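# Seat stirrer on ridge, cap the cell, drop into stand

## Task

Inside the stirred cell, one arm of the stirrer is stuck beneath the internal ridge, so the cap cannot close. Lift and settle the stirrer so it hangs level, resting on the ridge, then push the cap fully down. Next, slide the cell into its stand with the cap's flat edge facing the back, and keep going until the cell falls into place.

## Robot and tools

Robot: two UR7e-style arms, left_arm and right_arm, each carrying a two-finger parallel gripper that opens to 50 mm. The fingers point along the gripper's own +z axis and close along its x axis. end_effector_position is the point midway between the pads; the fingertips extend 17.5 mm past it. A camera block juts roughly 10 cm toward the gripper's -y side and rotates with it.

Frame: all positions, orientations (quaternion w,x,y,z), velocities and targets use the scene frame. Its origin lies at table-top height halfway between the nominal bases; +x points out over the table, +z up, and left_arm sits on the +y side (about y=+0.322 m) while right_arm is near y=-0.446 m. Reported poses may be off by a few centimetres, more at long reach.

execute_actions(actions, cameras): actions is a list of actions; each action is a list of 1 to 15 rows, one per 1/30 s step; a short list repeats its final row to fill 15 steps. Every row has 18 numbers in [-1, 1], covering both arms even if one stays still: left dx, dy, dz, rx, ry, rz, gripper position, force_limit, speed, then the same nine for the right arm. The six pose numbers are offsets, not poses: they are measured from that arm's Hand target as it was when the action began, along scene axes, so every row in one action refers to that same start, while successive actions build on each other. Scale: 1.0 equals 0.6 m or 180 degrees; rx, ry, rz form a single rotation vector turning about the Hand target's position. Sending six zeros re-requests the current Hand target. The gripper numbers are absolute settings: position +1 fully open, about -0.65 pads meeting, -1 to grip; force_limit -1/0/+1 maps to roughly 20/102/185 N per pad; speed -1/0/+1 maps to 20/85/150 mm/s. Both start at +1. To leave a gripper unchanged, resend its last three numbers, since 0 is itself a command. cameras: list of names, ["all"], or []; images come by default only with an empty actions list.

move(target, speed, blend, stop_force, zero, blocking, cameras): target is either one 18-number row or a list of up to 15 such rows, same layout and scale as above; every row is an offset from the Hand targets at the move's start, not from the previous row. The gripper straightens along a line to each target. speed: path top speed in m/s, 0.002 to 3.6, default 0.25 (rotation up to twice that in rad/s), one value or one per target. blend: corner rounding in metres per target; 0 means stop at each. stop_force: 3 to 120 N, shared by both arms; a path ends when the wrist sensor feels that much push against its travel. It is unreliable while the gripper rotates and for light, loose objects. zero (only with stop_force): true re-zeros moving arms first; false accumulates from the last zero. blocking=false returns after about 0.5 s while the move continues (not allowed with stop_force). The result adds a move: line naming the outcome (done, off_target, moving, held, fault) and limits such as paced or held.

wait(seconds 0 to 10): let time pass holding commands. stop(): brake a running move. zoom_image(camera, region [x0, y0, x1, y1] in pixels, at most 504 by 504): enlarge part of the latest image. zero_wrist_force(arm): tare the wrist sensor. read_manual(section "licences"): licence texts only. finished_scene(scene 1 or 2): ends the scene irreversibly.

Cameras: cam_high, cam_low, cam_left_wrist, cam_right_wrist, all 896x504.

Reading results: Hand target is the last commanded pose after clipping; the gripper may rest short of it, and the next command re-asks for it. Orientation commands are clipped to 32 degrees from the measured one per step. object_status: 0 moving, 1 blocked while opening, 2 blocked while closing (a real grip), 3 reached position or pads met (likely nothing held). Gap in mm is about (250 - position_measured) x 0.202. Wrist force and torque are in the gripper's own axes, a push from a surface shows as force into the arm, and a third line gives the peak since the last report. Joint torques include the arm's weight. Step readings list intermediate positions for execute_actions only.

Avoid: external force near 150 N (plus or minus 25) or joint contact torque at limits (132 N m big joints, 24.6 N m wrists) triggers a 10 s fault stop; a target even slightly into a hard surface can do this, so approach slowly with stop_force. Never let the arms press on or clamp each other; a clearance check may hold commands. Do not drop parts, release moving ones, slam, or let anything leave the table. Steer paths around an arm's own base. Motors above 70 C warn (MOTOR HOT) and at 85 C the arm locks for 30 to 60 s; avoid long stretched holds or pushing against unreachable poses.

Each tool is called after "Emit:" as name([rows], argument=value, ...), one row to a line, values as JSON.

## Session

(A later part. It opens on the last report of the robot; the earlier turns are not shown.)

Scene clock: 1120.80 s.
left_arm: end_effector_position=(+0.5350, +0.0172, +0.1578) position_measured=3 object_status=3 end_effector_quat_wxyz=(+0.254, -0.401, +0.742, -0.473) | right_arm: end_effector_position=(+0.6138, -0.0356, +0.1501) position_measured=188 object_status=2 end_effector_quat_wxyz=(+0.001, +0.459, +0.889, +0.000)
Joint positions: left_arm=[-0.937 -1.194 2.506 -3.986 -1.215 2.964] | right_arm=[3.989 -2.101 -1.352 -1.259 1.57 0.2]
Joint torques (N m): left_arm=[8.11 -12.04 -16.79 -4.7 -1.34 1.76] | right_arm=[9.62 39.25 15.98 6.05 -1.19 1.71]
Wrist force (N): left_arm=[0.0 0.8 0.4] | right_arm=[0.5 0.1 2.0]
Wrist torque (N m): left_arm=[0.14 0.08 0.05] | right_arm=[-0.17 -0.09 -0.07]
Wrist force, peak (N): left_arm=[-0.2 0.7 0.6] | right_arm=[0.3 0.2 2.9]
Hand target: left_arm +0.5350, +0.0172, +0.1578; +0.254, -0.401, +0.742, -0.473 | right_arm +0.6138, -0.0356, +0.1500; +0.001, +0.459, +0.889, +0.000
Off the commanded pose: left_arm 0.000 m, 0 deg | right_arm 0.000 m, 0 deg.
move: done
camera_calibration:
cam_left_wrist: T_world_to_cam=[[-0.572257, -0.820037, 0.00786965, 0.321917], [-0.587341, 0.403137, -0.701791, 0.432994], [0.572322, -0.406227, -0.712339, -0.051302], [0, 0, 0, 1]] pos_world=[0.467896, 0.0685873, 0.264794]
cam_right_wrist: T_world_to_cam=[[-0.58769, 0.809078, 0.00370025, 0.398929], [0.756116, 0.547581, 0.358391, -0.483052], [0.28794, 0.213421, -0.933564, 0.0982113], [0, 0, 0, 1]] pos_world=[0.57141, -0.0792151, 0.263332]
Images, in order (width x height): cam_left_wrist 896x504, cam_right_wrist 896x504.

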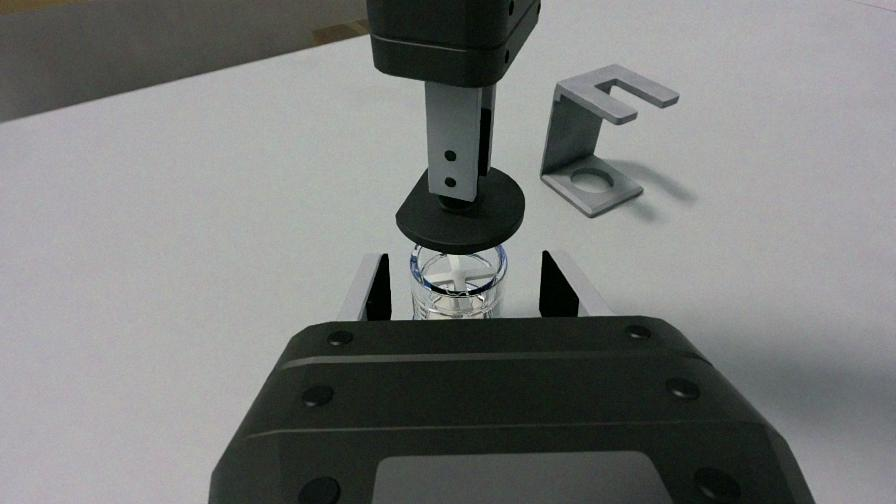

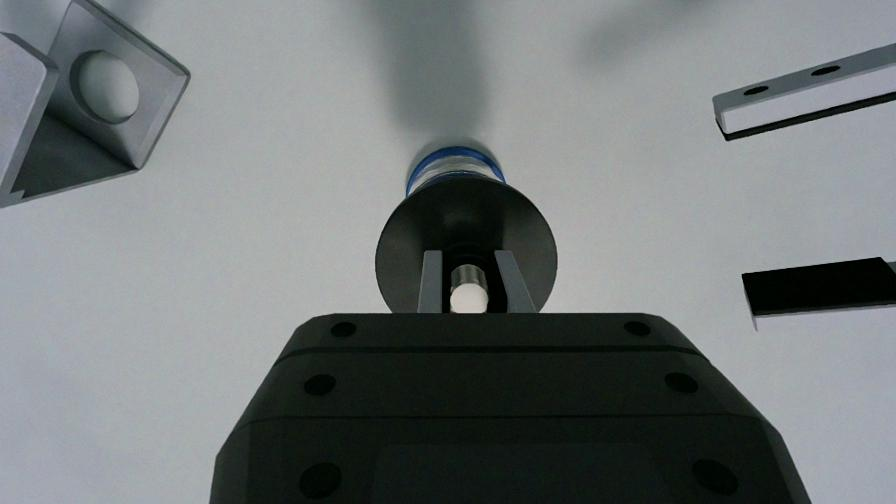

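Emit:
move([
  [0,0,0,0,0,0,1,-0.8,0, 0,0,-0.0633,0,0,0,-1,-0.6,-0.8],
], speed=0.02, stop_force=5, cameras=["cam_left_wrist","cam_right_wrist"])

Emit:
zoom_image(camera="cam_left_wrist", region=[380, 150, 540, 325])

Scene clock: 1134.37 s.
left_arm: end_effector_position=(+0.5350, +0.0172, +0.1578) position_measured=3 object_status=3 end_effector_quat_wxyz=(+0.254, -0.401, +0.742, -0.473) | right_arm: end_effector_position=(+0.6138, -0.0356, +0.1185) position_measured=188 object_status=2 end_effector_quat_wxyz=(+0.001, +0.459, +0.889, +0.000)
Joint positions: left_arm=[-0.937 -1.194 2.506 -3.986 -1.215 2.964] | right_arm=[3.989 -2.127 -1.396 -1.189 1.57 0.2]
Joint torques (N m): left_arm=[9.41 -11.71 -17.36 -4.52 -1.51 1.87] | right_arm=[8.82 65.42 39.66 0.97 0.92 1.32]
Wrist force (N): left_arm=[-0.1 0.7 0.4] | right_arm=[0.5 0.1 3.5]
Wrist torque (N m): left_arm=[0.13 0.09 0.05] | right_arm=[-0.16 -0.08 -0.07]
Wrist force, peak (N): left_arm=[-0.1 0.9 0.5] | right_arm=[-1.2 0.1 -7.2]
Hand target: left_arm +0.5350, +0.0172, +0.1578; +0.254, -0.401, +0.742, -0.473 | right_arm +0.6138, -0.0356, +0.1185; +0.001, +0.459, +0.889, +0.000 (not the last commanded pose)
Off the commanded pose: left_arm 0.000 m, 0 deg | right_arm 0.007 m, 0 deg.
move: contact (right_arm)
camera_calibration:
cam_left_wrist: T_world_to_cam=[[-0.572257, -0.820037, 0.00786965, 0.321917], [-0.587341, 0.403137, -0.701791, 0.432994], [0.572322, -0.406227, -0.712339, -0.051302], [0, 0, 0, 1]] pos_world=[0.467896, 0.0685873, 0.264794]
cam_right_wrist: T_world_to_cam=[[-0.587628, 0.809123, 0.00372838, 0.399007], [0.756164, 0.547515, 0.358391, -0.471795], [0.287941, 0.21342, -0.933564, 0.0688035], [0, 0, 0, 1]] pos_world=[0.57141, -0.0792152, 0.231832]
Images, in order (width x height): cam_left_wrist 896x504, cam_right_wrist 896x504.

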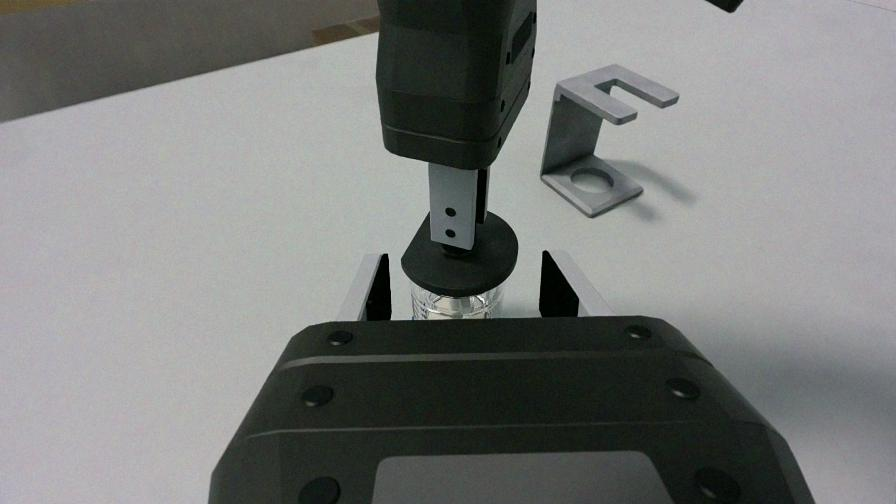

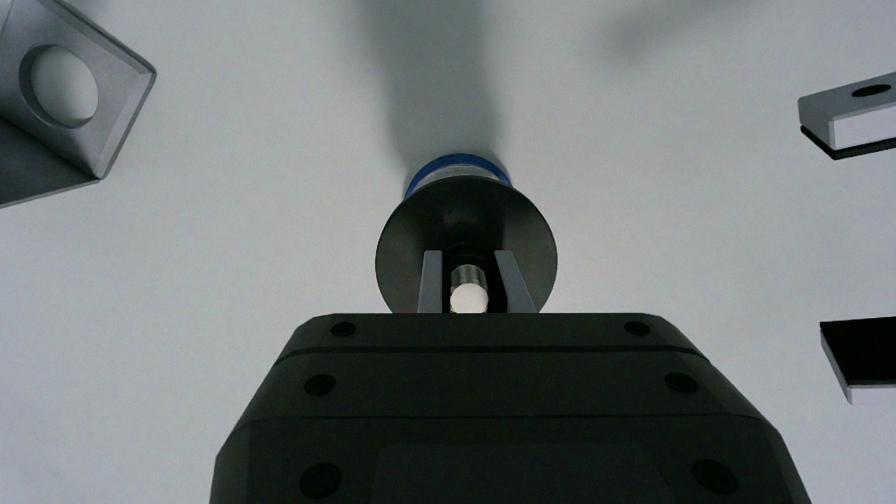

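Scaled by 2.880 from the camera's 896x504 image, which has a finer 1280x720 frame.

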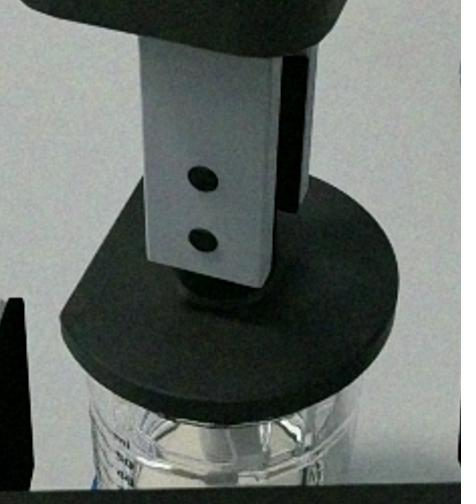

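Emit:
move([
  [0,0,0,0,0,0,1,-0.8,0, 0,0,-0.0167,0,0,0,-1,-0.6,-0.8],
], speed=0.01, stop_force=30, cameras=["cam_left_wrist","cam_right_wrist"])

Emit:
zoom_image(camera="cam_left_wrist", region=[380, 150, 540, 325])

Scene clock: 1143.33 s.
left_arm: end_effector_position=(+0.5350, +0.0172, +0.1578) position_measured=3 object_status=3 end_effector_quat_wxyz=(+0.254, -0.401, +0.742, -0.473) | right_arm: end_effector_position=(+0.6138, -0.0356, +0.1113) position_measured=188 object_status=2 end_effector_quat_wxyz=(+0.001, +0.459, +0.889, +0.000)
Joint positions: left_arm=[-0.937 -1.194 2.506 -3.986 -1.215 2.964] | right_arm=[3.989 -2.133 -1.406 -1.173 1.57 0.2]
Joint torques (N m): left_arm=[9.22 -12.29 -17.31 -4.57 -1.4 1.73] | right_arm=[8.96 41.33 25.39 -1.05 0.96 1.37]
Wrist force (N): left_arm=[0.0 0.6 0.1] | right_arm=[1.2 -4.2 -28.8]
Wrist torque (N m): left_arm=[0.12 0.08 0.05] | right_arm=[-0.26 -0.12 -0.06]
Wrist force, peak (N): left_arm=[0.0 0.8 0.6] | right_arm=[0.8 -5.6 -38.0]
Hand target: left_arm +0.5350, +0.0172, +0.1578; +0.254, -0.401, +0.742, -0.473 | right_arm +0.6138, -0.0355, +0.1113; +0.001, +0.459, +0.889, +0.000 (not the last commanded pose)
Off the commanded pose: left_arm 0.000 m, 0 deg | right_arm 0.003 m, 0 deg.
move: contact (right_arm)
camera_calibration:
cam_left_wrist: T_world_to_cam=[[-0.572257, -0.820037, 0.00786965, 0.321917], [-0.587341, 0.403137, -0.701791, 0.432994], [0.572322, -0.406227, -0.712339, -0.051302], [0, 0, 0, 1]] pos_world=[0.467896, 0.0685873, 0.264794]
cam_right_wrist: T_world_to_cam=[[-0.587642, 0.809112, 0.00376957, 0.399032], [0.756077, 0.547453, 0.358668, -0.469197], [0.288139, 0.213618, -0.933458, 0.0618665], [0, 0, 0, 1]] pos_world=[0.571411, -0.0792143, 0.224532]
Images, in order (width x height): cam_left_wrist 896x504, cam_right_wrist 896x504.

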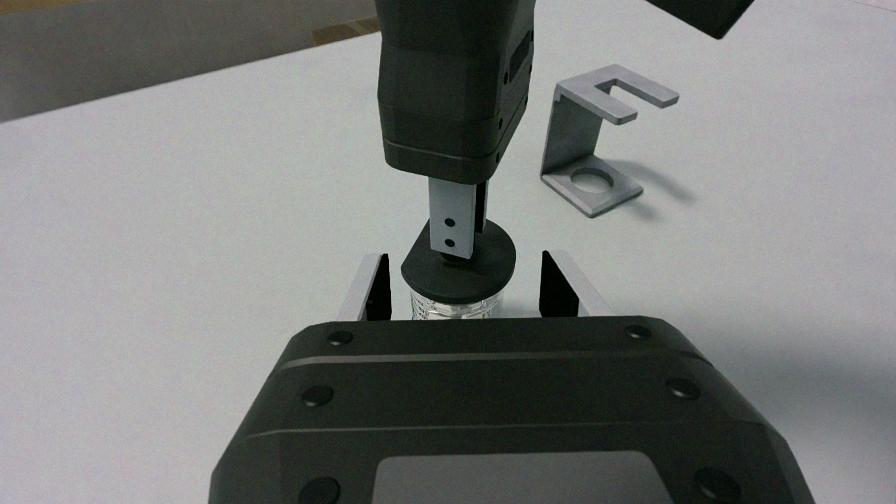

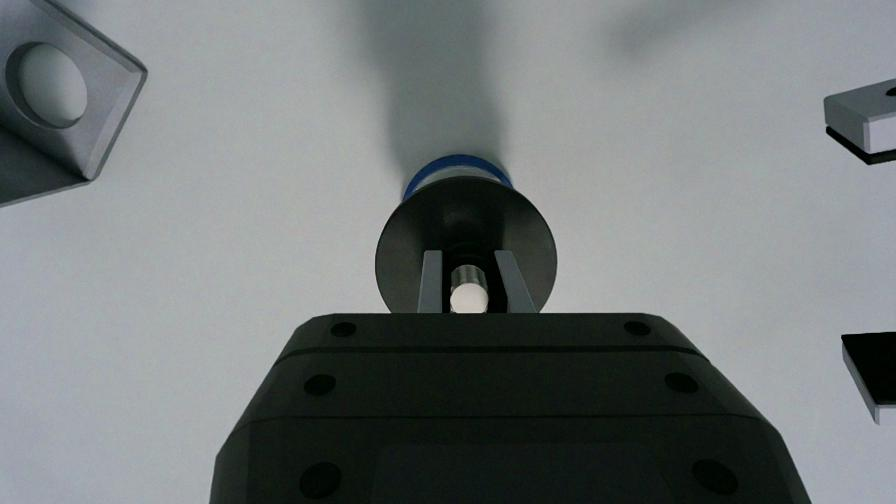

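Scaled by 2.880 from the camera's 896x504 image, which has a finer 1280x720 frame.

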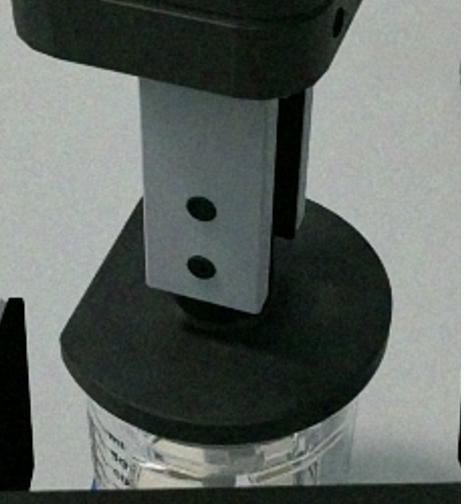

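Emit:
zoom_image(camera="cam_left_wrist", region=[395, 255, 525, 322])

Scaled by 3.877 from the camera's 896x504 image, which has a finer 1280x720 frame.

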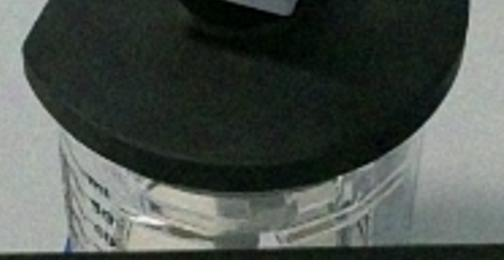

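Emit:
move([
  [0,0,0,0,0,0,1,-0.8,0, 0,0,0.0006,0,0,0,-1,-0.6,-0.8],
], speed=0.01)

Scene clock: 1154.17 s.
left_arm: end_effector_position=(+0.5350, +0.0172, +0.1578) position_measured=3 object_status=3 end_effector_quat_wxyz=(+0.254, -0.401, +0.742, -0.473) | right_arm: end_effector_position=(+0.6138, -0.0356, +0.1116) position_measured=188 object_status=2 end_effector_quat_wxyz=(+0.001, +0.459, +0.889, +0.000)
Joint positions: left_arm=[-0.937 -1.194 2.506 -3.986 -1.215 2.964] | right_arm=[3.989 -2.133 -1.405 -1.174 1.57 0.2]
Joint torques (N m): left_arm=[8.98 -12.03 -17.53 -4.53 -1.28 1.64] | right_arm=[9.16 51.13 30.97 -0.46 0.91 1.62]
Wrist force (N): left_arm=[-0.1 0.5 0.3] | right_arm=[1.2 -1.8 -14.5]
Wrist torque (N m): left_arm=[0.09 0.10 0.05] | right_arm=[-0.21 -0.12 -0.06]
Wrist force, peak (N): left_arm=[0.1 1.0 0.5] | right_arm=[1.4 -4.3 -28.9]
Hand target: left_arm +0.5350, +0.0172, +0.1578; +0.254, -0.401, +0.742, -0.473 | right_arm +0.6138, -0.0355, +0.1117; +0.001, +0.459, +0.889, +0.000
Off the commanded pose: left_arm 0.000 m, 0 deg | right_arm 0.000 m, 0 deg.
move: done

Emit:
move([
  [0,0,0,0,0,0,1,-0.8,0, 0,0,-0.0067,0,0,0,-1,-0.6,-0.8],
], speed=0.006, stop_force=30)

Scene clock: 1158.67 s.
left_arm: end_effector_position=(+0.5350, +0.0172, +0.1578) position_measured=3 object_status=3 end_effector_quat_wxyz=(+0.254, -0.401, +0.742, -0.473) | right_arm: end_effector_position=(+0.6139, -0.0354, +0.1110) position_measured=188 object_status=2 end_effector_quat_wxyz=(+0.001, +0.459, +0.889, +0.001)
Joint positions: left_arm=[-0.937 -1.194 2.506 -3.986 -1.215 2.964] | right_arm=[3.989 -2.133 -1.406 -1.171 1.57 0.2]
Joint torques (N m): left_arm=[9.69 -11.5 -17.41 -4.36 -1.3 1.6] | right_arm=[8.91 30.2 17.62 -2.02 0.9 1.62]
Wrist force (N): left_arm=[-0.1 0.6 0.3] | right_arm=[0.3 -6.3 -43.6]
Wrist torque (N m): left_arm=[0.11 0.08 0.06] | right_arm=[-0.24 -0.16 -0.07]
Wrist force, peak (N): left_arm=[0.0 0.8 0.6] | right_arm=[0.6 -7.8 -51.6]
Hand target: left_arm +0.5350, +0.0172, +0.1578; +0.254, -0.401, +0.742, -0.473 | right_arm +0.6139, -0.0354, +0.1110; +0.001, +0.459, +0.889, +0.001 (not the last commanded pose)
Off the commanded pose: left_arm 0.000 m, 0 deg | right_arm 0.003 m, 0 deg.
move: contact (right_arm)

Emit:
execute_actions([
  [[0,0,0,0,0,0,1,-0.8,0, 0,0,0.0013,0,0,0,-1,-0.6,-0.8]],
  [[0,0,0,0,0,0,1,-0.8,0, 0,0,0,0,0,0,0.3,-0.6,-0.5]],
])

Emit:
move([
  [0,0,0,0,0,0,1,-0.8,0, 0,0,0.12,0,0,0,0.3,-0.6,-0.5],
  [0,0,0,0,0,0,1,-0.8,0, 0.1433,-0.336,0.12,0,0,-0.196,0.3,-0.6,-0.5],
], speed=[0.1,0.3], blend=[0.005,0], cameras=["cam_left_wrist","cam_right_wrist"])

Emit:
zoom_image(camera="cam_right_wrist", region=[330, 60, 630, 320])

Scene clock: 1196.80 s.
left_arm: end_effector_position=(+0.5350, +0.0172, +0.1578) position_measured=3 object_status=3 end_effector_quat_wxyz=(+0.254, -0.401, +0.742, -0.473) | right_arm: end_effector_position=(+0.6139, -0.0354, +0.1118) position_measured=107 object_status=3 end_effector_quat_wxyz=(+0.001, +0.459, +0.889, +0.001)
Joint positions: left_arm=[-0.937 -1.194 2.506 -3.986 -1.215 2.964] | right_arm=[3.989 -2.133 -1.405 -1.173 1.57 0.2]
Joint torques (N m): left_arm=[10.22 -11.95 -18.28 -4.45 -1.38 1.76] | right_arm=[8.37 61.75 38.61 5.98 1.04 1.51]
Wrist force (N): left_arm=[0.2 0.7 0.3] | right_arm=[0.6 0.1 1.4]
Wrist torque (N m): left_arm=[0.12 0.05 0.06] | right_arm=[-0.16 -0.10 -0.07]
Wrist force, peak (N): left_arm=[0.0 0.7 0.7] | right_arm=[0.5 -6.8 -44.5]
Hand target: left_arm +0.5350, +0.0172, +0.1578; +0.254, -0.401, +0.742, -0.473 | right_arm +0.6139, -0.0354, +0.1118; +0.001, +0.459, +0.889, +0.001
Off the commanded pose: left_arm 0.000 m, 0 deg | right_arm 0.000 m, 0 deg.
Step readings (end_effector_position of left_arm | right_arm):
0: (+0.5350, +0.0172, +0.1578) | (+0.6139, -0.0354, +0.1110)
1: (+0.5350, +0.0172, +0.1578) | (+0.6139, -0.0354, +0.1110)
2: (+0.5350, +0.0172, +0.1578) | (+0.6140, -0.0354, +0.1111)
4: (+0.5350, +0.0172, +0.1578) | (+0.6140, -0.0354, +0.1113)
8: (+0.5350, +0.0172, +0.1578) | (+0.6139, -0.0355, +0.1115)
15: (+0.5350, +0.0172, +0.1578) | (+0.6139, -0.0354, +0.1117)
16: (+0.5350, +0.0172, +0.1578) | (+0.6139, -0.0354, +0.1117)
17: (+0.5350, +0.0172, +0.1578) | (+0.6139, -0.0354, +0.1117)
19: (+0.5350, +0.0172, +0.1578) | (+0.6139, -0.0355, +0.1117)
23: (+0.5350, +0.0172, +0.1578) | (+0.6139, -0.0355, +0.1117)
30: (+0.5350, +0.0172, +0.1578) | (+0.6139, -0.0354, +0.1117)

Scene clock: 1199.17 s.
left_arm: end_effector_position=(+0.5350, +0.0172, +0.1578) position_measured=3 object_status=3 end_effector_quat_wxyz=(+0.254, -0.401, +0.742, -0.473) | right_arm: end_effector_position=(+0.6999, -0.2369, +0.1838) position_measured=107 object_status=3 end_effector_quat_wxyz=(+0.001, +0.706, +0.708, +0.000)
Joint positions: left_arm=[-0.937 -1.194 2.506 -3.986 -1.215 2.964] | right_arm=[3.677 -2.045 -1.349 -1.317 1.569 0.503]
Joint torques (N m): left_arm=[8.36 -12.15 -16.87 -4.2 -1.32 1.59] | right_arm=[-5.34 37.59 39.66 0.99 0.78 1.5]
Wrist force (N): left_arm=[0.1 0.7 0.3] | right_arm=[0.5 0.1 1.2]
Wrist torque (N m): left_arm=[0.12 0.07 0.05] | right_arm=[-0.16 -0.09 -0.08]
Wrist force, peak (N): left_arm=[-0.3 0.7 0.5] | right_arm=[0.3 0.1 2.4]
Hand target: left_arm +0.5350, +0.0172, +0.1578; +0.254, -0.401, +0.742, -0.473 | right_arm +0.6999, -0.2370, +0.1838; +0.001, +0.707, +0.708, +0.000
Off the commanded pose: left_arm 0.000 m, 0 deg | right_arm 0.000 m, 0 deg.
move: done
camera_calibration:
cam_left_wrist: T_world_to_cam=[[-0.572257, -0.820037, 0.00786965, 0.321917], [-0.587341, 0.403137, -0.701791, 0.432994], [0.572322, -0.406227, -0.712339, -0.051302], [0, 0, 0, 1]] pos_world=[0.467896, 0.0685873, 0.264794]
cam_right_wrist: T_world_to_cam=[[-0.0128446, 0.99991, 0.00392247, 0.25509], [0.933036, 0.0105748, 0.359628, -0.701268], [0.359554, 0.00827907, -0.933088, 0.0491233], [0, 0, 0, 1]] pos_world=[0.639922, -0.248058, 0.297031]
Images, in order (width x height): cam_left_wrist 896x504, cam_right_wrist 896x504.

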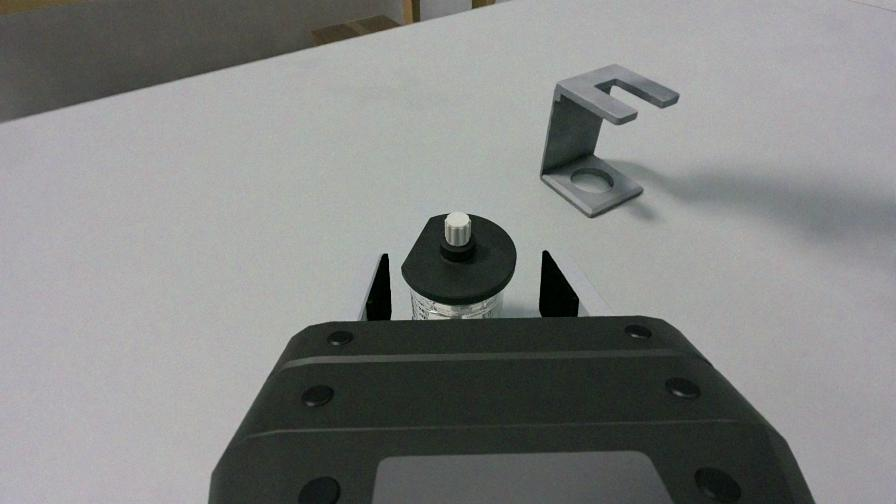

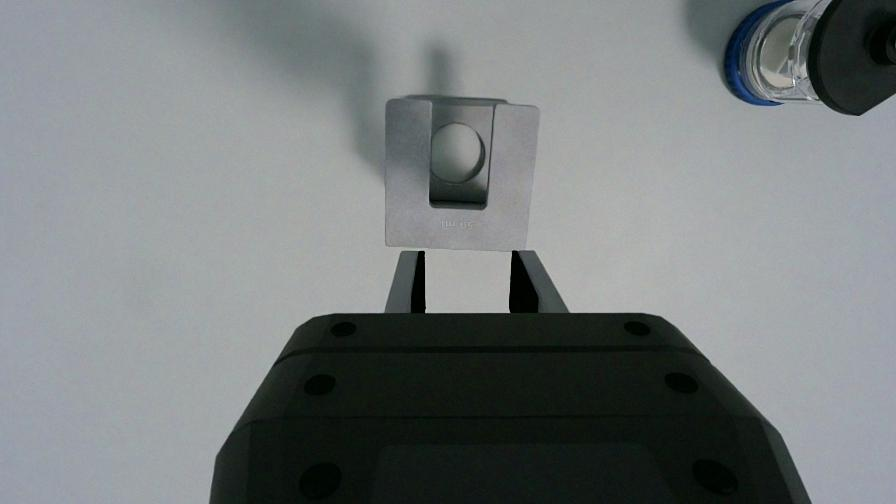

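Scaled by 1.680 from the camera's 896x504 image, which has a finer 1280x720 frame.

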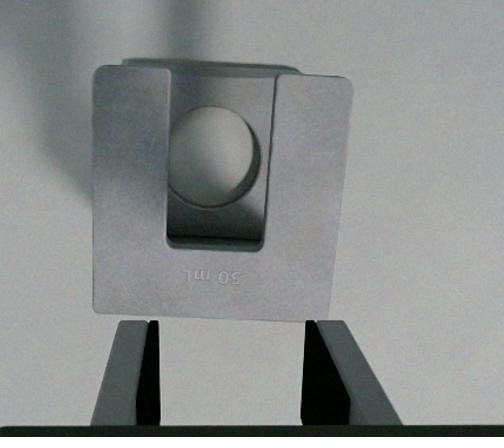

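Emit:
move([
  [0,0,0,0,0,0,1,-0.8,0, 0,0,-0.0500,0,0,0,0.3,-0.6,-0.5],
  [0,0,0,0,0,0,1,-0.8,0, 0,0,-0.1200,0,0,0,0.3,-0.6,-0.5],
], speed=[0.1, 0.01], stop_force=3, cameras=["cam_right_wrist", "cam_left_wrist"])

Scene clock: 1248.00 s.
left_arm: end_effector_position=(+0.5350, +0.0172, +0.1578) position_measured=3 object_status=3 end_effector_quat_wxyz=(+0.254, -0.401, +0.742, -0.473) | right_arm: end_effector_position=(+0.6999, -0.2370, +0.1166) position_measured=107 object_status=3 end_effector_quat_wxyz=(+0.001, +0.707, +0.708, +0.000)
Joint positions: left_arm=[-0.937 -1.194 2.506 -3.986 -1.215 2.964] | right_arm=[3.676 -2.096 -1.45 -1.165 1.569 0.503]
Joint torques (N m): left_arm=[10.06 -11.92 -17.3 -4.34 -1.25 1.33] | right_arm=[-2.98 60.05 36.65 1.14 -0.61 -0.07]
Wrist force (N): left_arm=[0.1 0.5 0.1] | right_arm=[0.8 -0.6 -0.9]
Wrist torque (N m): left_arm=[0.10 0.06 0.05] | right_arm=[-0.21 -0.05 -0.07]
Wrist force, peak (N): left_arm=[-0.1 1.0 0.5] | right_arm=[-0.7 -2.3 -15.1]
Hand target: left_arm +0.5350, +0.0172, +0.1578; +0.254, -0.401, +0.742, -0.473 | right_arm +0.6999, -0.2370, +0.1166; +0.001, +0.707, +0.708, +0.000 (not the last commanded pose)
Off the commanded pose: left_arm 0.000 m, 0 deg | right_arm 0.005 m, 0 deg.
move: contact (right_arm); path passed 1 of 2 targets
camera_calibration:
cam_left_wrist: T_world_to_cam=[[-0.572257, -0.820037, 0.00786965, 0.321917], [-0.587341, 0.403137, -0.701791, 0.432994], [0.572322, -0.406227, -0.712339, -0.051302], [0, 0, 0, 1]] pos_world=[0.467896, 0.0685873, 0.264794]
cam_right_wrist: T_world_to_cam=[[-0.0124344, 0.999915, 0.00396843, 0.255183], [0.933087, 0.0101765, 0.359506, -0.677295], [0.359435, 0.00817312, -0.933134, -0.0135542], [0, 0, 0, 1]] pos_world=[0.64002, -0.248158, 0.229831]
Images, in order (width x height): cam_left_wrist 896x504, cam_right_wrist 896x504.

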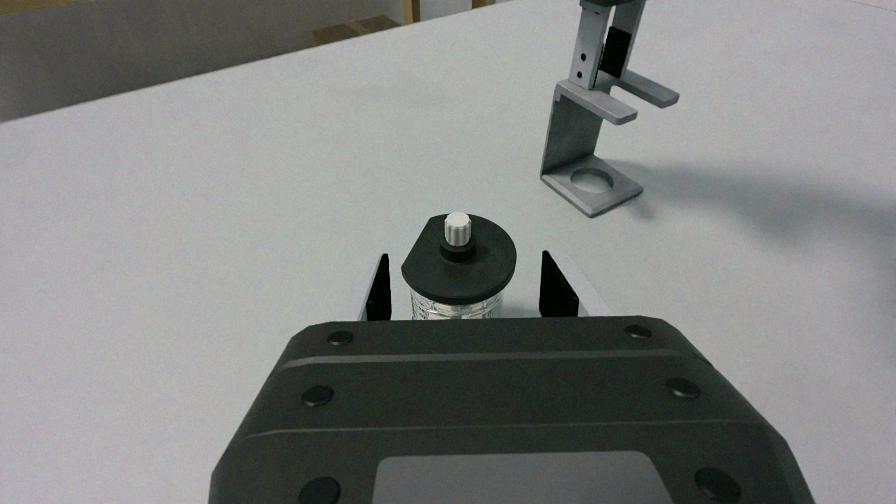

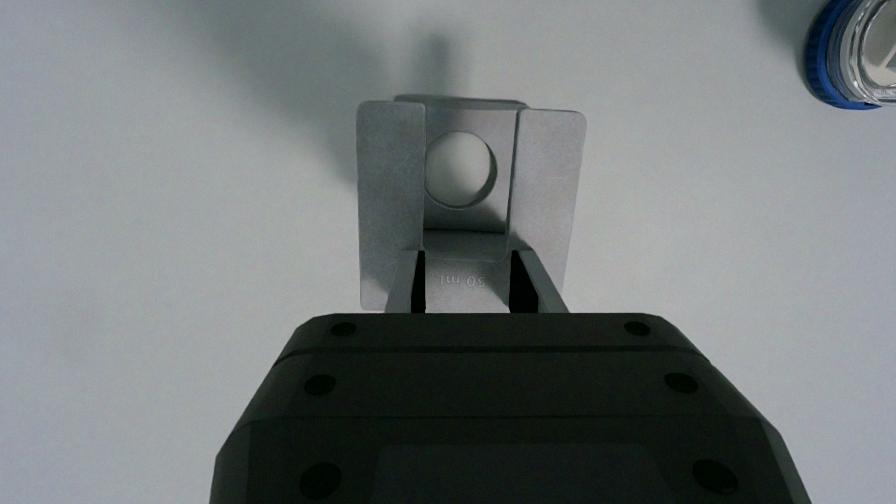

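Emit:
zoom_image(camera="cam_left_wrist", region=[520, 0, 700, 240])

Emit:
zoom_image(camera="cam_right_wrist", region=[340, 80, 600, 320])

Scaled by 2.100 from the camera's 896x504 image, which has a finer 1280x720 frame.

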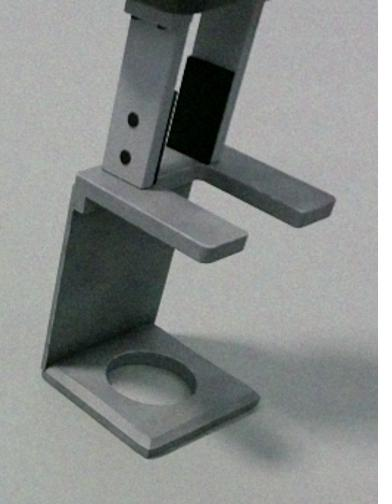

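Scaled by 1.938 from the camera's 896x504 image, which has a finer 1280x720 frame.

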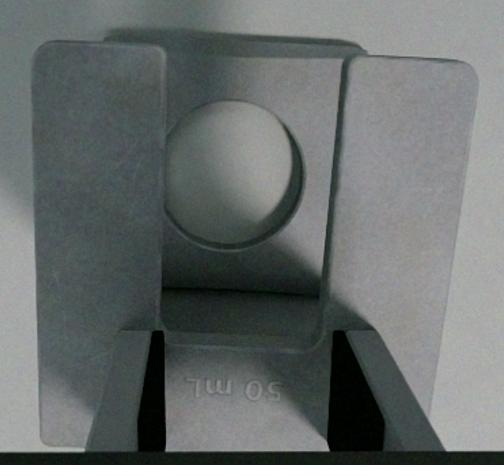

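Emit:
zoom_image(camera="cam_left_wrist", region=[550, 60, 690, 140])

Emit:
zoom_image(camera="cam_left_wrist", region=[530, 150, 650, 230])

Scaled by 3.600 from the camera's 896x504 image, which has a finer 1280x720 frame.

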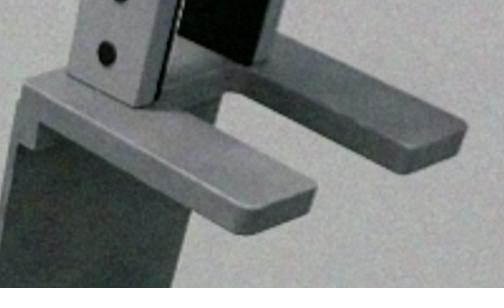

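Scaled by 4.200 from the camera's 896x504 image, which has a finer 1280x720 frame.

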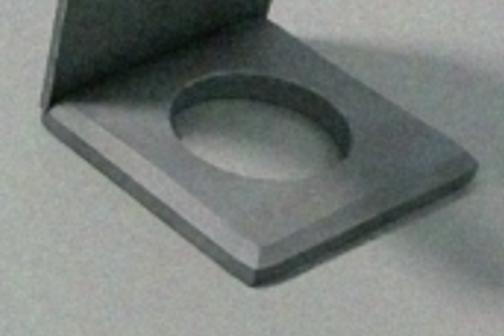

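Emit:
move([
  [0,0,0,0,0,0,1,-0.8,0, 0,0,0.0973,0,0,0,0.3,-0.6,-0.5],
  [0,0,0,0,0,0,1,-0.8,0, -0.1433,0.3358,0.0973,0,0,0.1956,0.3,-0.6,-0.5],
  [0,0,0,0,0,0,1,-0.8,0, -0.1433,0.3358,0.0140,0,0,0.1956,0.3,-0.6,-0.5],
], speed=[0.15, 0.25, 0.08], blend=[0.02, 0.01, 0], cameras=["cam_right_wrist", "cam_left_wrist"])

Scene clock: 1342.93 s.
left_arm: end_effector_position=(+0.5350, +0.0172, +0.1578) position_measured=3 object_status=3 end_effector_quat_wxyz=(+0.254, -0.401, +0.742, -0.473) | right_arm: end_effector_position=(+0.6139, -0.0355, +0.1251) position_measured=107 object_status=3 end_effector_quat_wxyz=(+0.001, +0.459, +0.888, +0.001)
Joint positions: left_arm=[-0.937 -1.194 2.506 -3.986 -1.215 2.964] | right_arm=[3.989 -2.121 -1.388 -1.202 1.57 0.201]
Joint torques (N m): left_arm=[8.34 -11.29 -16.05 -4.11 -1.1 1.25] | right_arm=[9.3 38.75 15.58 6.15 0.34 -1.41]
Wrist force (N): left_arm=[0.0 0.5 0.2] | right_arm=[0.5 0.1 1.7]
Wrist torque (N m): left_arm=[0.10 0.08 0.05] | right_arm=[-0.16 -0.08 0.01]
Wrist force, peak (N): left_arm=[0.0 1.0 0.6] | right_arm=[0.6 0.0 3.0]
Hand target: left_arm +0.5350, +0.0172, +0.1578; +0.254, -0.401, +0.742, -0.473 | right_arm +0.6140, -0.0355, +0.1250; +0.001, +0.459, +0.888, +0.001
Off the commanded pose: left_arm 0.000 m, 0 deg | right_arm 0.000 m, 0 deg.
move: done
camera_calibration:
cam_left_wrist: T_world_to_cam=[[-0.572257, -0.820037, 0.00786965, 0.321917], [-0.587341, 0.403137, -0.701791, 0.432994], [0.572322, -0.406227, -0.712339, -0.051302], [0, 0, 0, 1]] pos_world=[0.467896, 0.0685873, 0.264794]
cam_right_wrist: T_world_to_cam=[[-0.586664, 0.809821, 0.00397433, 0.398428], [0.756529, 0.546293, 0.359483, -0.47469], [0.288946, 0.213902, -0.933143, 0.0742343], [0, 0, 0, 1]] pos_world=[0.57141, -0.0792141, 0.238331]
Images, in order (width x height): cam_left_wrist 896x504, cam_right_wrist 896x504.

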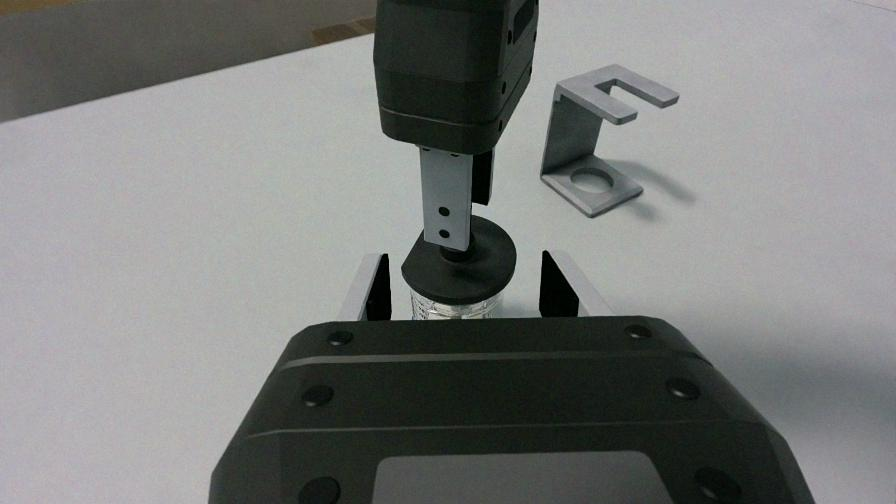

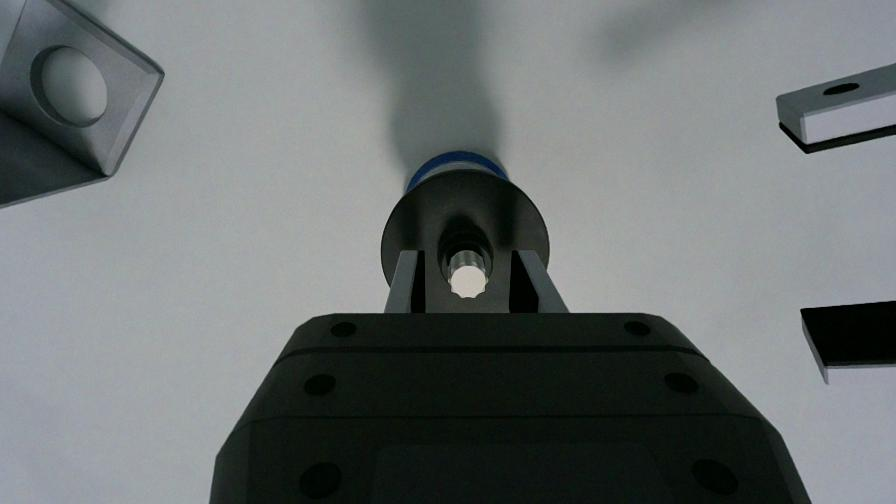

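Emit:
move([
  [0,0,0,0,0,0,1,-0.8,0, 0,0,-0.0283,0,0,0,0.3,-0.6,-0.5],
  [0,0,0,0,0,0,1,-0.8,0, 0,0,-0.0500,0,0,0,0.3,-0.6,-0.5],
], speed=[0.06, 0.008], stop_force=3, cameras=["cam_left_wrist"])

Scene clock: 1348.27 s.
left_arm: end_effector_position=(+0.5350, +0.0172, +0.1578) position_measured=3 object_status=3 end_effector_quat_wxyz=(+0.254, -0.401, +0.742, -0.473) | right_arm: end_effector_position=(+0.6139, -0.0355, +0.1009) position_measured=107 object_status=3 end_effector_quat_wxyz=(+0.001, +0.459, +0.888, +0.001)
Joint positions: left_arm=[-0.937 -1.194 2.506 -3.986 -1.215 2.964] | right_arm=[3.989 -2.143 -1.419 -1.149 1.57 0.201]
Joint torques (N m): left_arm=[8.64 -12.72 -17.74 -4.03 -1.27 1.51] | right_arm=[8.72 61.65 36.83 0.81 0.17 -1.33]
Wrist force (N): left_arm=[0.1 0.6 0.4] | right_arm=[0.5 0.4 -1.5]
Wrist torque (N m): left_arm=[0.12 0.07 0.05] | right_arm=[-0.19 -0.04 0.03]
Wrist force, peak (N): left_arm=[0.0 0.9 0.4] | right_arm=[0.8 -2.6 -13.5]
Hand target: left_arm +0.5350, +0.0172, +0.1578; +0.254, -0.401, +0.742, -0.473 | right_arm +0.6140, -0.0355, +0.1009; +0.001, +0.459, +0.888, +0.001 (not the last commanded pose)
Off the commanded pose: left_arm 0.000 m, 0 deg | right_arm 0.006 m, 0 deg.
move: contact (right_arm); path passed 1 of 2 targets
camera_calibration:
cam_left_wrist: T_world_to_cam=[[-0.572257, -0.820037, 0.00786965, 0.321917], [-0.587341, 0.403137, -0.701791, 0.432994], [0.572322, -0.406227, -0.712339, -0.051302], [0, 0, 0, 1]] pos_world=[0.467896, 0.0685873, 0.264794]
Images, in order (width x height): cam_left_wrist 896x504.

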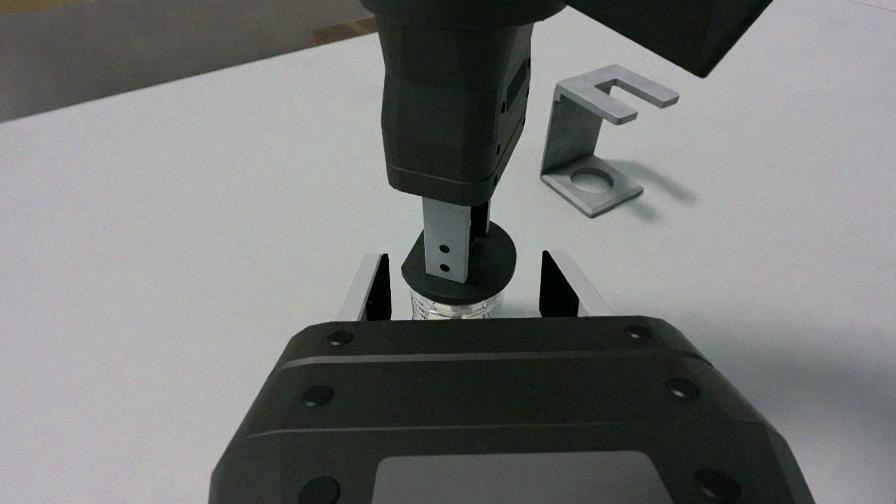

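Emit:
move([
  [0,0,0,0,0,0,1,-0.8,0, 0,0,0.0210,0,0,0,0.3,-0.6,-0.5],
  [0,0,0,0,0,0,1,-0.8,0, 0,0,0.0210,0,0,0,-1,-0.6,-0.8],
], speed=[0.05, 0.05])

Scene clock: 1361.93 s.
left_arm: end_effector_position=(+0.5350, +0.0172, +0.1578) position_measured=3 object_status=3 end_effector_quat_wxyz=(+0.254, -0.401, +0.742, -0.473) | right_arm: end_effector_position=(+0.6140, -0.0355, +0.1135) position_measured=188 object_status=2 end_effector_quat_wxyz=(+0.001, +0.459, +0.888, +0.001)
Joint positions: left_arm=[-0.937 -1.194 2.506 -3.986 -1.215 2.964] | right_arm=[3.989 -2.131 -1.403 -1.176 1.57 0.201]
Joint torques (N m): left_arm=[8.96 -11.35 -16.58 -4.08 -1.21 1.52] | right_arm=[7.64 62.59 38.15 1.13 0.05 -1.41]
Wrist force (N): left_arm=[-0.1 0.7 0.4] | right_arm=[0.7 0.4 2.4]
Wrist torque (N m): left_arm=[0.12 0.09 0.05] | right_arm=[-0.14 -0.08 0.02]
Wrist force, peak (N): left_arm=[-0.1 0.9 0.6] | right_arm=[0.7 0.4 2.8]
Hand target: left_arm +0.5350, +0.0172, +0.1578; +0.254, -0.401, +0.742, -0.473 | right_arm +0.6140, -0.0355, +0.1135; +0.001, +0.459, +0.888, +0.001
Off the commanded pose: left_arm 0.000 m, 0 deg | right_arm 0.000 m, 0 deg.
move: done

Emit:
move([
  [0,0,0,0,0,0,1,-0.8,0, 0,0,0.0250,0,0,0,-1,-0.6,-0.8],
  [0,0,0,0,0,0,1,-0.8,0, -0.0267,-0.3330,0.0250,0,0,-0.2089,-1,-0.6,-0.8],
  [0,0,0,0,0,0,1,-0.8,0, -0.0267,-0.3330,0.0125,0,0,-0.2089,-1,-0.6,-0.8],
], speed=[0.04, 0.12, 0.04], blend=[0, 0.005, 0], cameras=["cam_right_wrist", "cam_left_wrist"])

Scene clock: 1370.93 s.
left_arm: end_effector_position=(+0.5350, +0.0172, +0.1578) position_measured=3 object_status=3 end_effector_quat_wxyz=(+0.254, -0.401, +0.742, -0.473) | right_arm: end_effector_position=(+0.5979, -0.2353, +0.1211) position_measured=188 object_status=2 end_effector_quat_wxyz=(+0.001, +0.721, +0.693, +0.000)
Joint positions: left_arm=[-0.937 -1.194 2.506 -3.986 -1.215 2.964] | right_arm=[3.764 -1.884 -1.754 -1.074 1.569 0.633]
Joint torques (N m): left_arm=[8.28 -12.39 -17.28 -3.94 -1.28 1.23] | right_arm=[-7.82 27.75 13.32 6.19 -1.21 1.7]
Wrist force (N): left_arm=[-0.1 0.4 0.6] | right_arm=[0.4 0.1 3.5]
Wrist torque (N m): left_arm=[0.08 0.10 0.05] | right_arm=[-0.18 -0.06 -0.07]
Wrist force, peak (N): left_arm=[-0.2 0.8 0.7] | right_arm=[0.4 0.2 4.1]
Hand target: left_arm +0.5350, +0.0172, +0.1578; +0.254, -0.401, +0.742, -0.473 | right_arm +0.5979, -0.2353, +0.1210; +0.001, +0.721, +0.693, +0.000
Off the commanded pose: left_arm 0.000 m, 0 deg | right_arm 0.000 m, 0 deg.
move: done; blend cut to 0.0037 m at target 2
camera_calibration:
cam_left_wrist: T_world_to_cam=[[-0.572257, -0.820037, 0.00786965, 0.321917], [-0.587341, 0.403137, -0.701791, 0.432994], [0.572322, -0.406227, -0.712339, -0.051302], [0, 0, 0, 1]] pos_world=[0.467896, 0.0685873, 0.264794]
cam_right_wrist: T_world_to_cam=[[0.0292721, 0.999564, 0.00391634, 0.227196], [0.932691, -0.0287224, 0.35953, -0.592648], [0.359486, -0.00687146, -0.933125, 0.0237331], [0, 0, 0, 1]] pos_world=[0.537576, -0.243956, 0.234331]
Images, in order (width x height): cam_left_wrist 896x504, cam_right_wrist 896x504.

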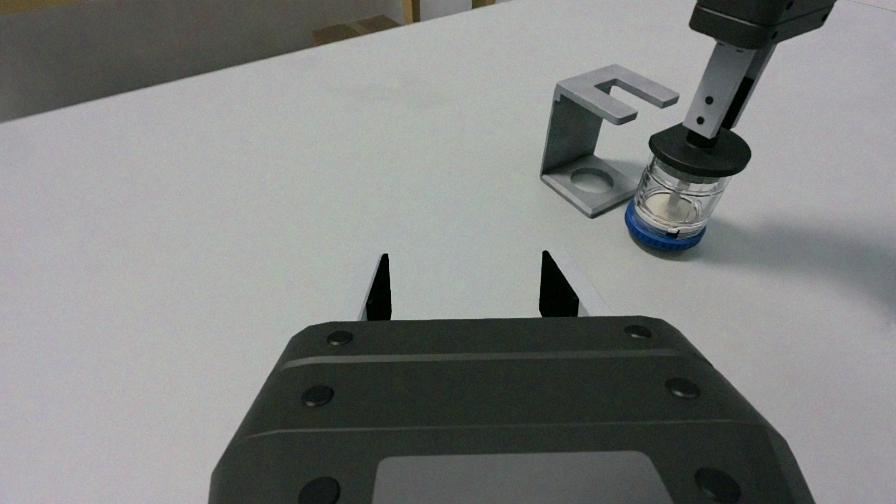

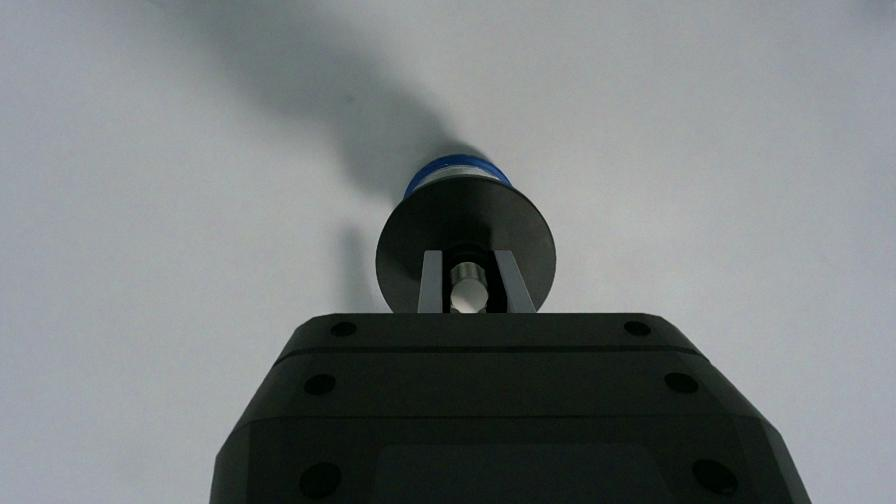

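Emit:
zoom_image(camera="cam_left_wrist", region=[530, 40, 790, 270])

Scaled by 1.938 from the camera's 896x504 image, which has a finer 1280x720 frame.

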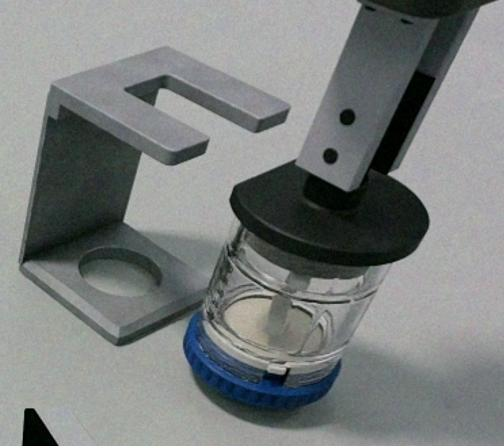

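Emit:
zoom_image(camera="cam_left_wrist", region=[630, 100, 770, 190])

Emit:
zoom_image(camera="cam_left_wrist", region=[610, 170, 730, 260])

Scaled by 3.600 from the camera's 896x504 image, which has a finer 1280x720 frame.

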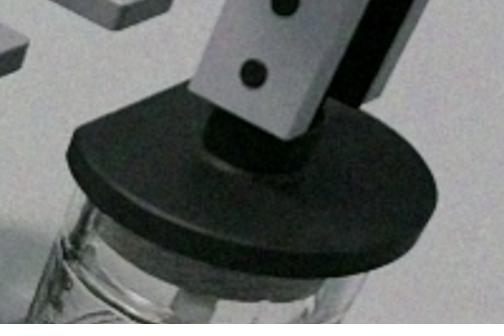

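Scaled by 4.200 from the camera's 896x504 image, which has a finer 1280x720 frame.

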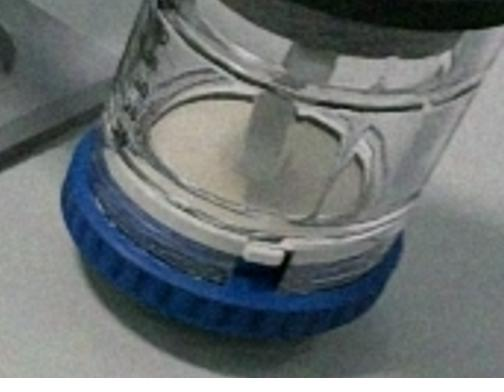

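Emit:
move([
  [0,0,0,0,0,0,1,-0.8,0, 0.0700,-0.0028,0,0,0,0,-1,-0.6,-0.8],
], speed=[0.04], stop_force=4, cameras=["cam_right_wrist", "cam_left_wrist"])

Scene clock: 1453.43 s.
left_arm: end_effector_position=(+0.5350, +0.0172, +0.1578) position_measured=3 object_status=3 end_effector_quat_wxyz=(+0.254, -0.401, +0.742, -0.473) | right_arm: end_effector_position=(+0.6399, -0.2370, +0.1210) position_measured=188 object_status=2 end_effector_quat_wxyz=(+0.001, +0.721, +0.693, +0.000)
Joint positions: left_arm=[-0.937 -1.194 2.506 -3.986 -1.215 2.964] | right_arm=[3.723 -1.968 -1.635 -1.109 1.569 0.592]
Joint torques (N m): left_arm=[8.58 -13.35 -17 -3.93 -1.35 1.4] | right_arm=[-7.81 32.27 38.46 0.95 0.86 -1.39]
Wrist force (N): left_arm=[0.0 0.6 0.3] | right_arm=[0.5 0.0 3.7]
Wrist torque (N m): left_arm=[0.11 0.08 0.05] | right_arm=[-0.16 -0.08 0.01]
Wrist force, peak (N): left_arm=[-0.1 1.0 0.4] | right_arm=[0.7 0.6 4.4]
Hand target: left_arm +0.5350, +0.0172, +0.1578; +0.254, -0.401, +0.742, -0.473 | right_arm +0.6399, -0.2370, +0.1210; +0.001, +0.721, +0.693, +0.000
Off the commanded pose: left_arm 0.000 m, 0 deg | right_arm 0.000 m, 0 deg.
move: done
camera_calibration:
cam_left_wrist: T_world_to_cam=[[-0.572257, -0.820037, 0.00786965, 0.321917], [-0.587341, 0.403137, -0.701791, 0.432994], [0.572322, -0.406227, -0.712339, -0.051302], [0, 0, 0, 1]] pos_world=[0.467896, 0.0685873, 0.264794]
cam_right_wrist: T_world_to_cam=[[0.0293658, 0.999561, 0.00395096, 0.227603], [0.932688, -0.0288223, 0.35953, -0.631857], [0.359486, -0.00687285, -0.933125, 0.00852926], [0, 0, 0, 1]] pos_world=[0.579575, -0.245656, 0.234231]
Images, in order (width x height): cam_left_wrist 896x504, cam_right_wrist 896x504.

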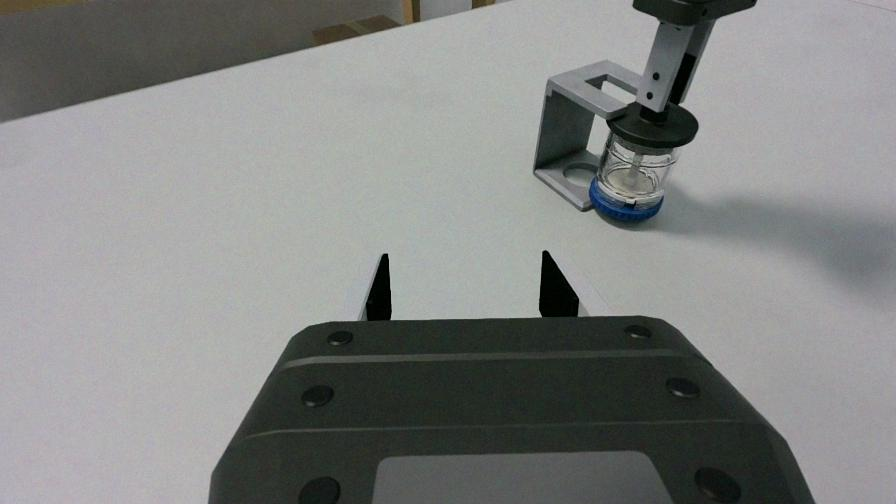

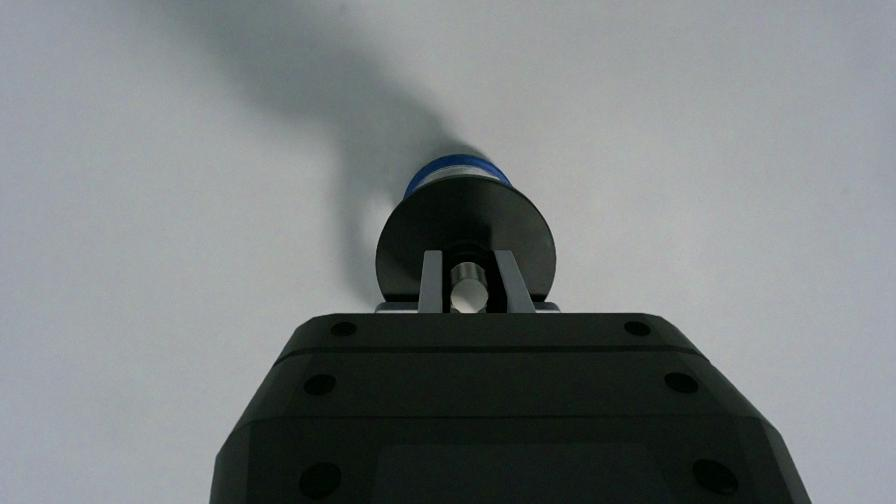

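Emit:
zoom_image(camera="cam_left_wrist", region=[520, 30, 720, 240])

Emit:
zoom_image(camera="cam_right_wrist", region=[360, 150, 580, 330])

Scaled by 2.400 from the camera's 896x504 image, which has a finer 1280x720 frame.

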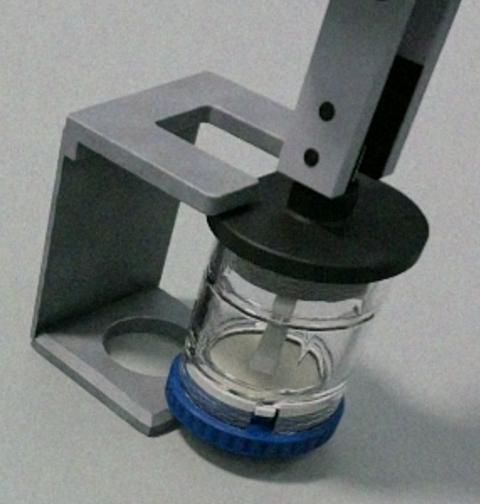

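Scaled by 2.291 from the camera's 896x504 image, which has a finer 1280x720 frame.

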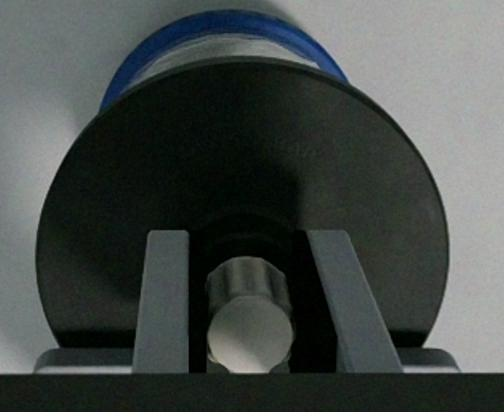

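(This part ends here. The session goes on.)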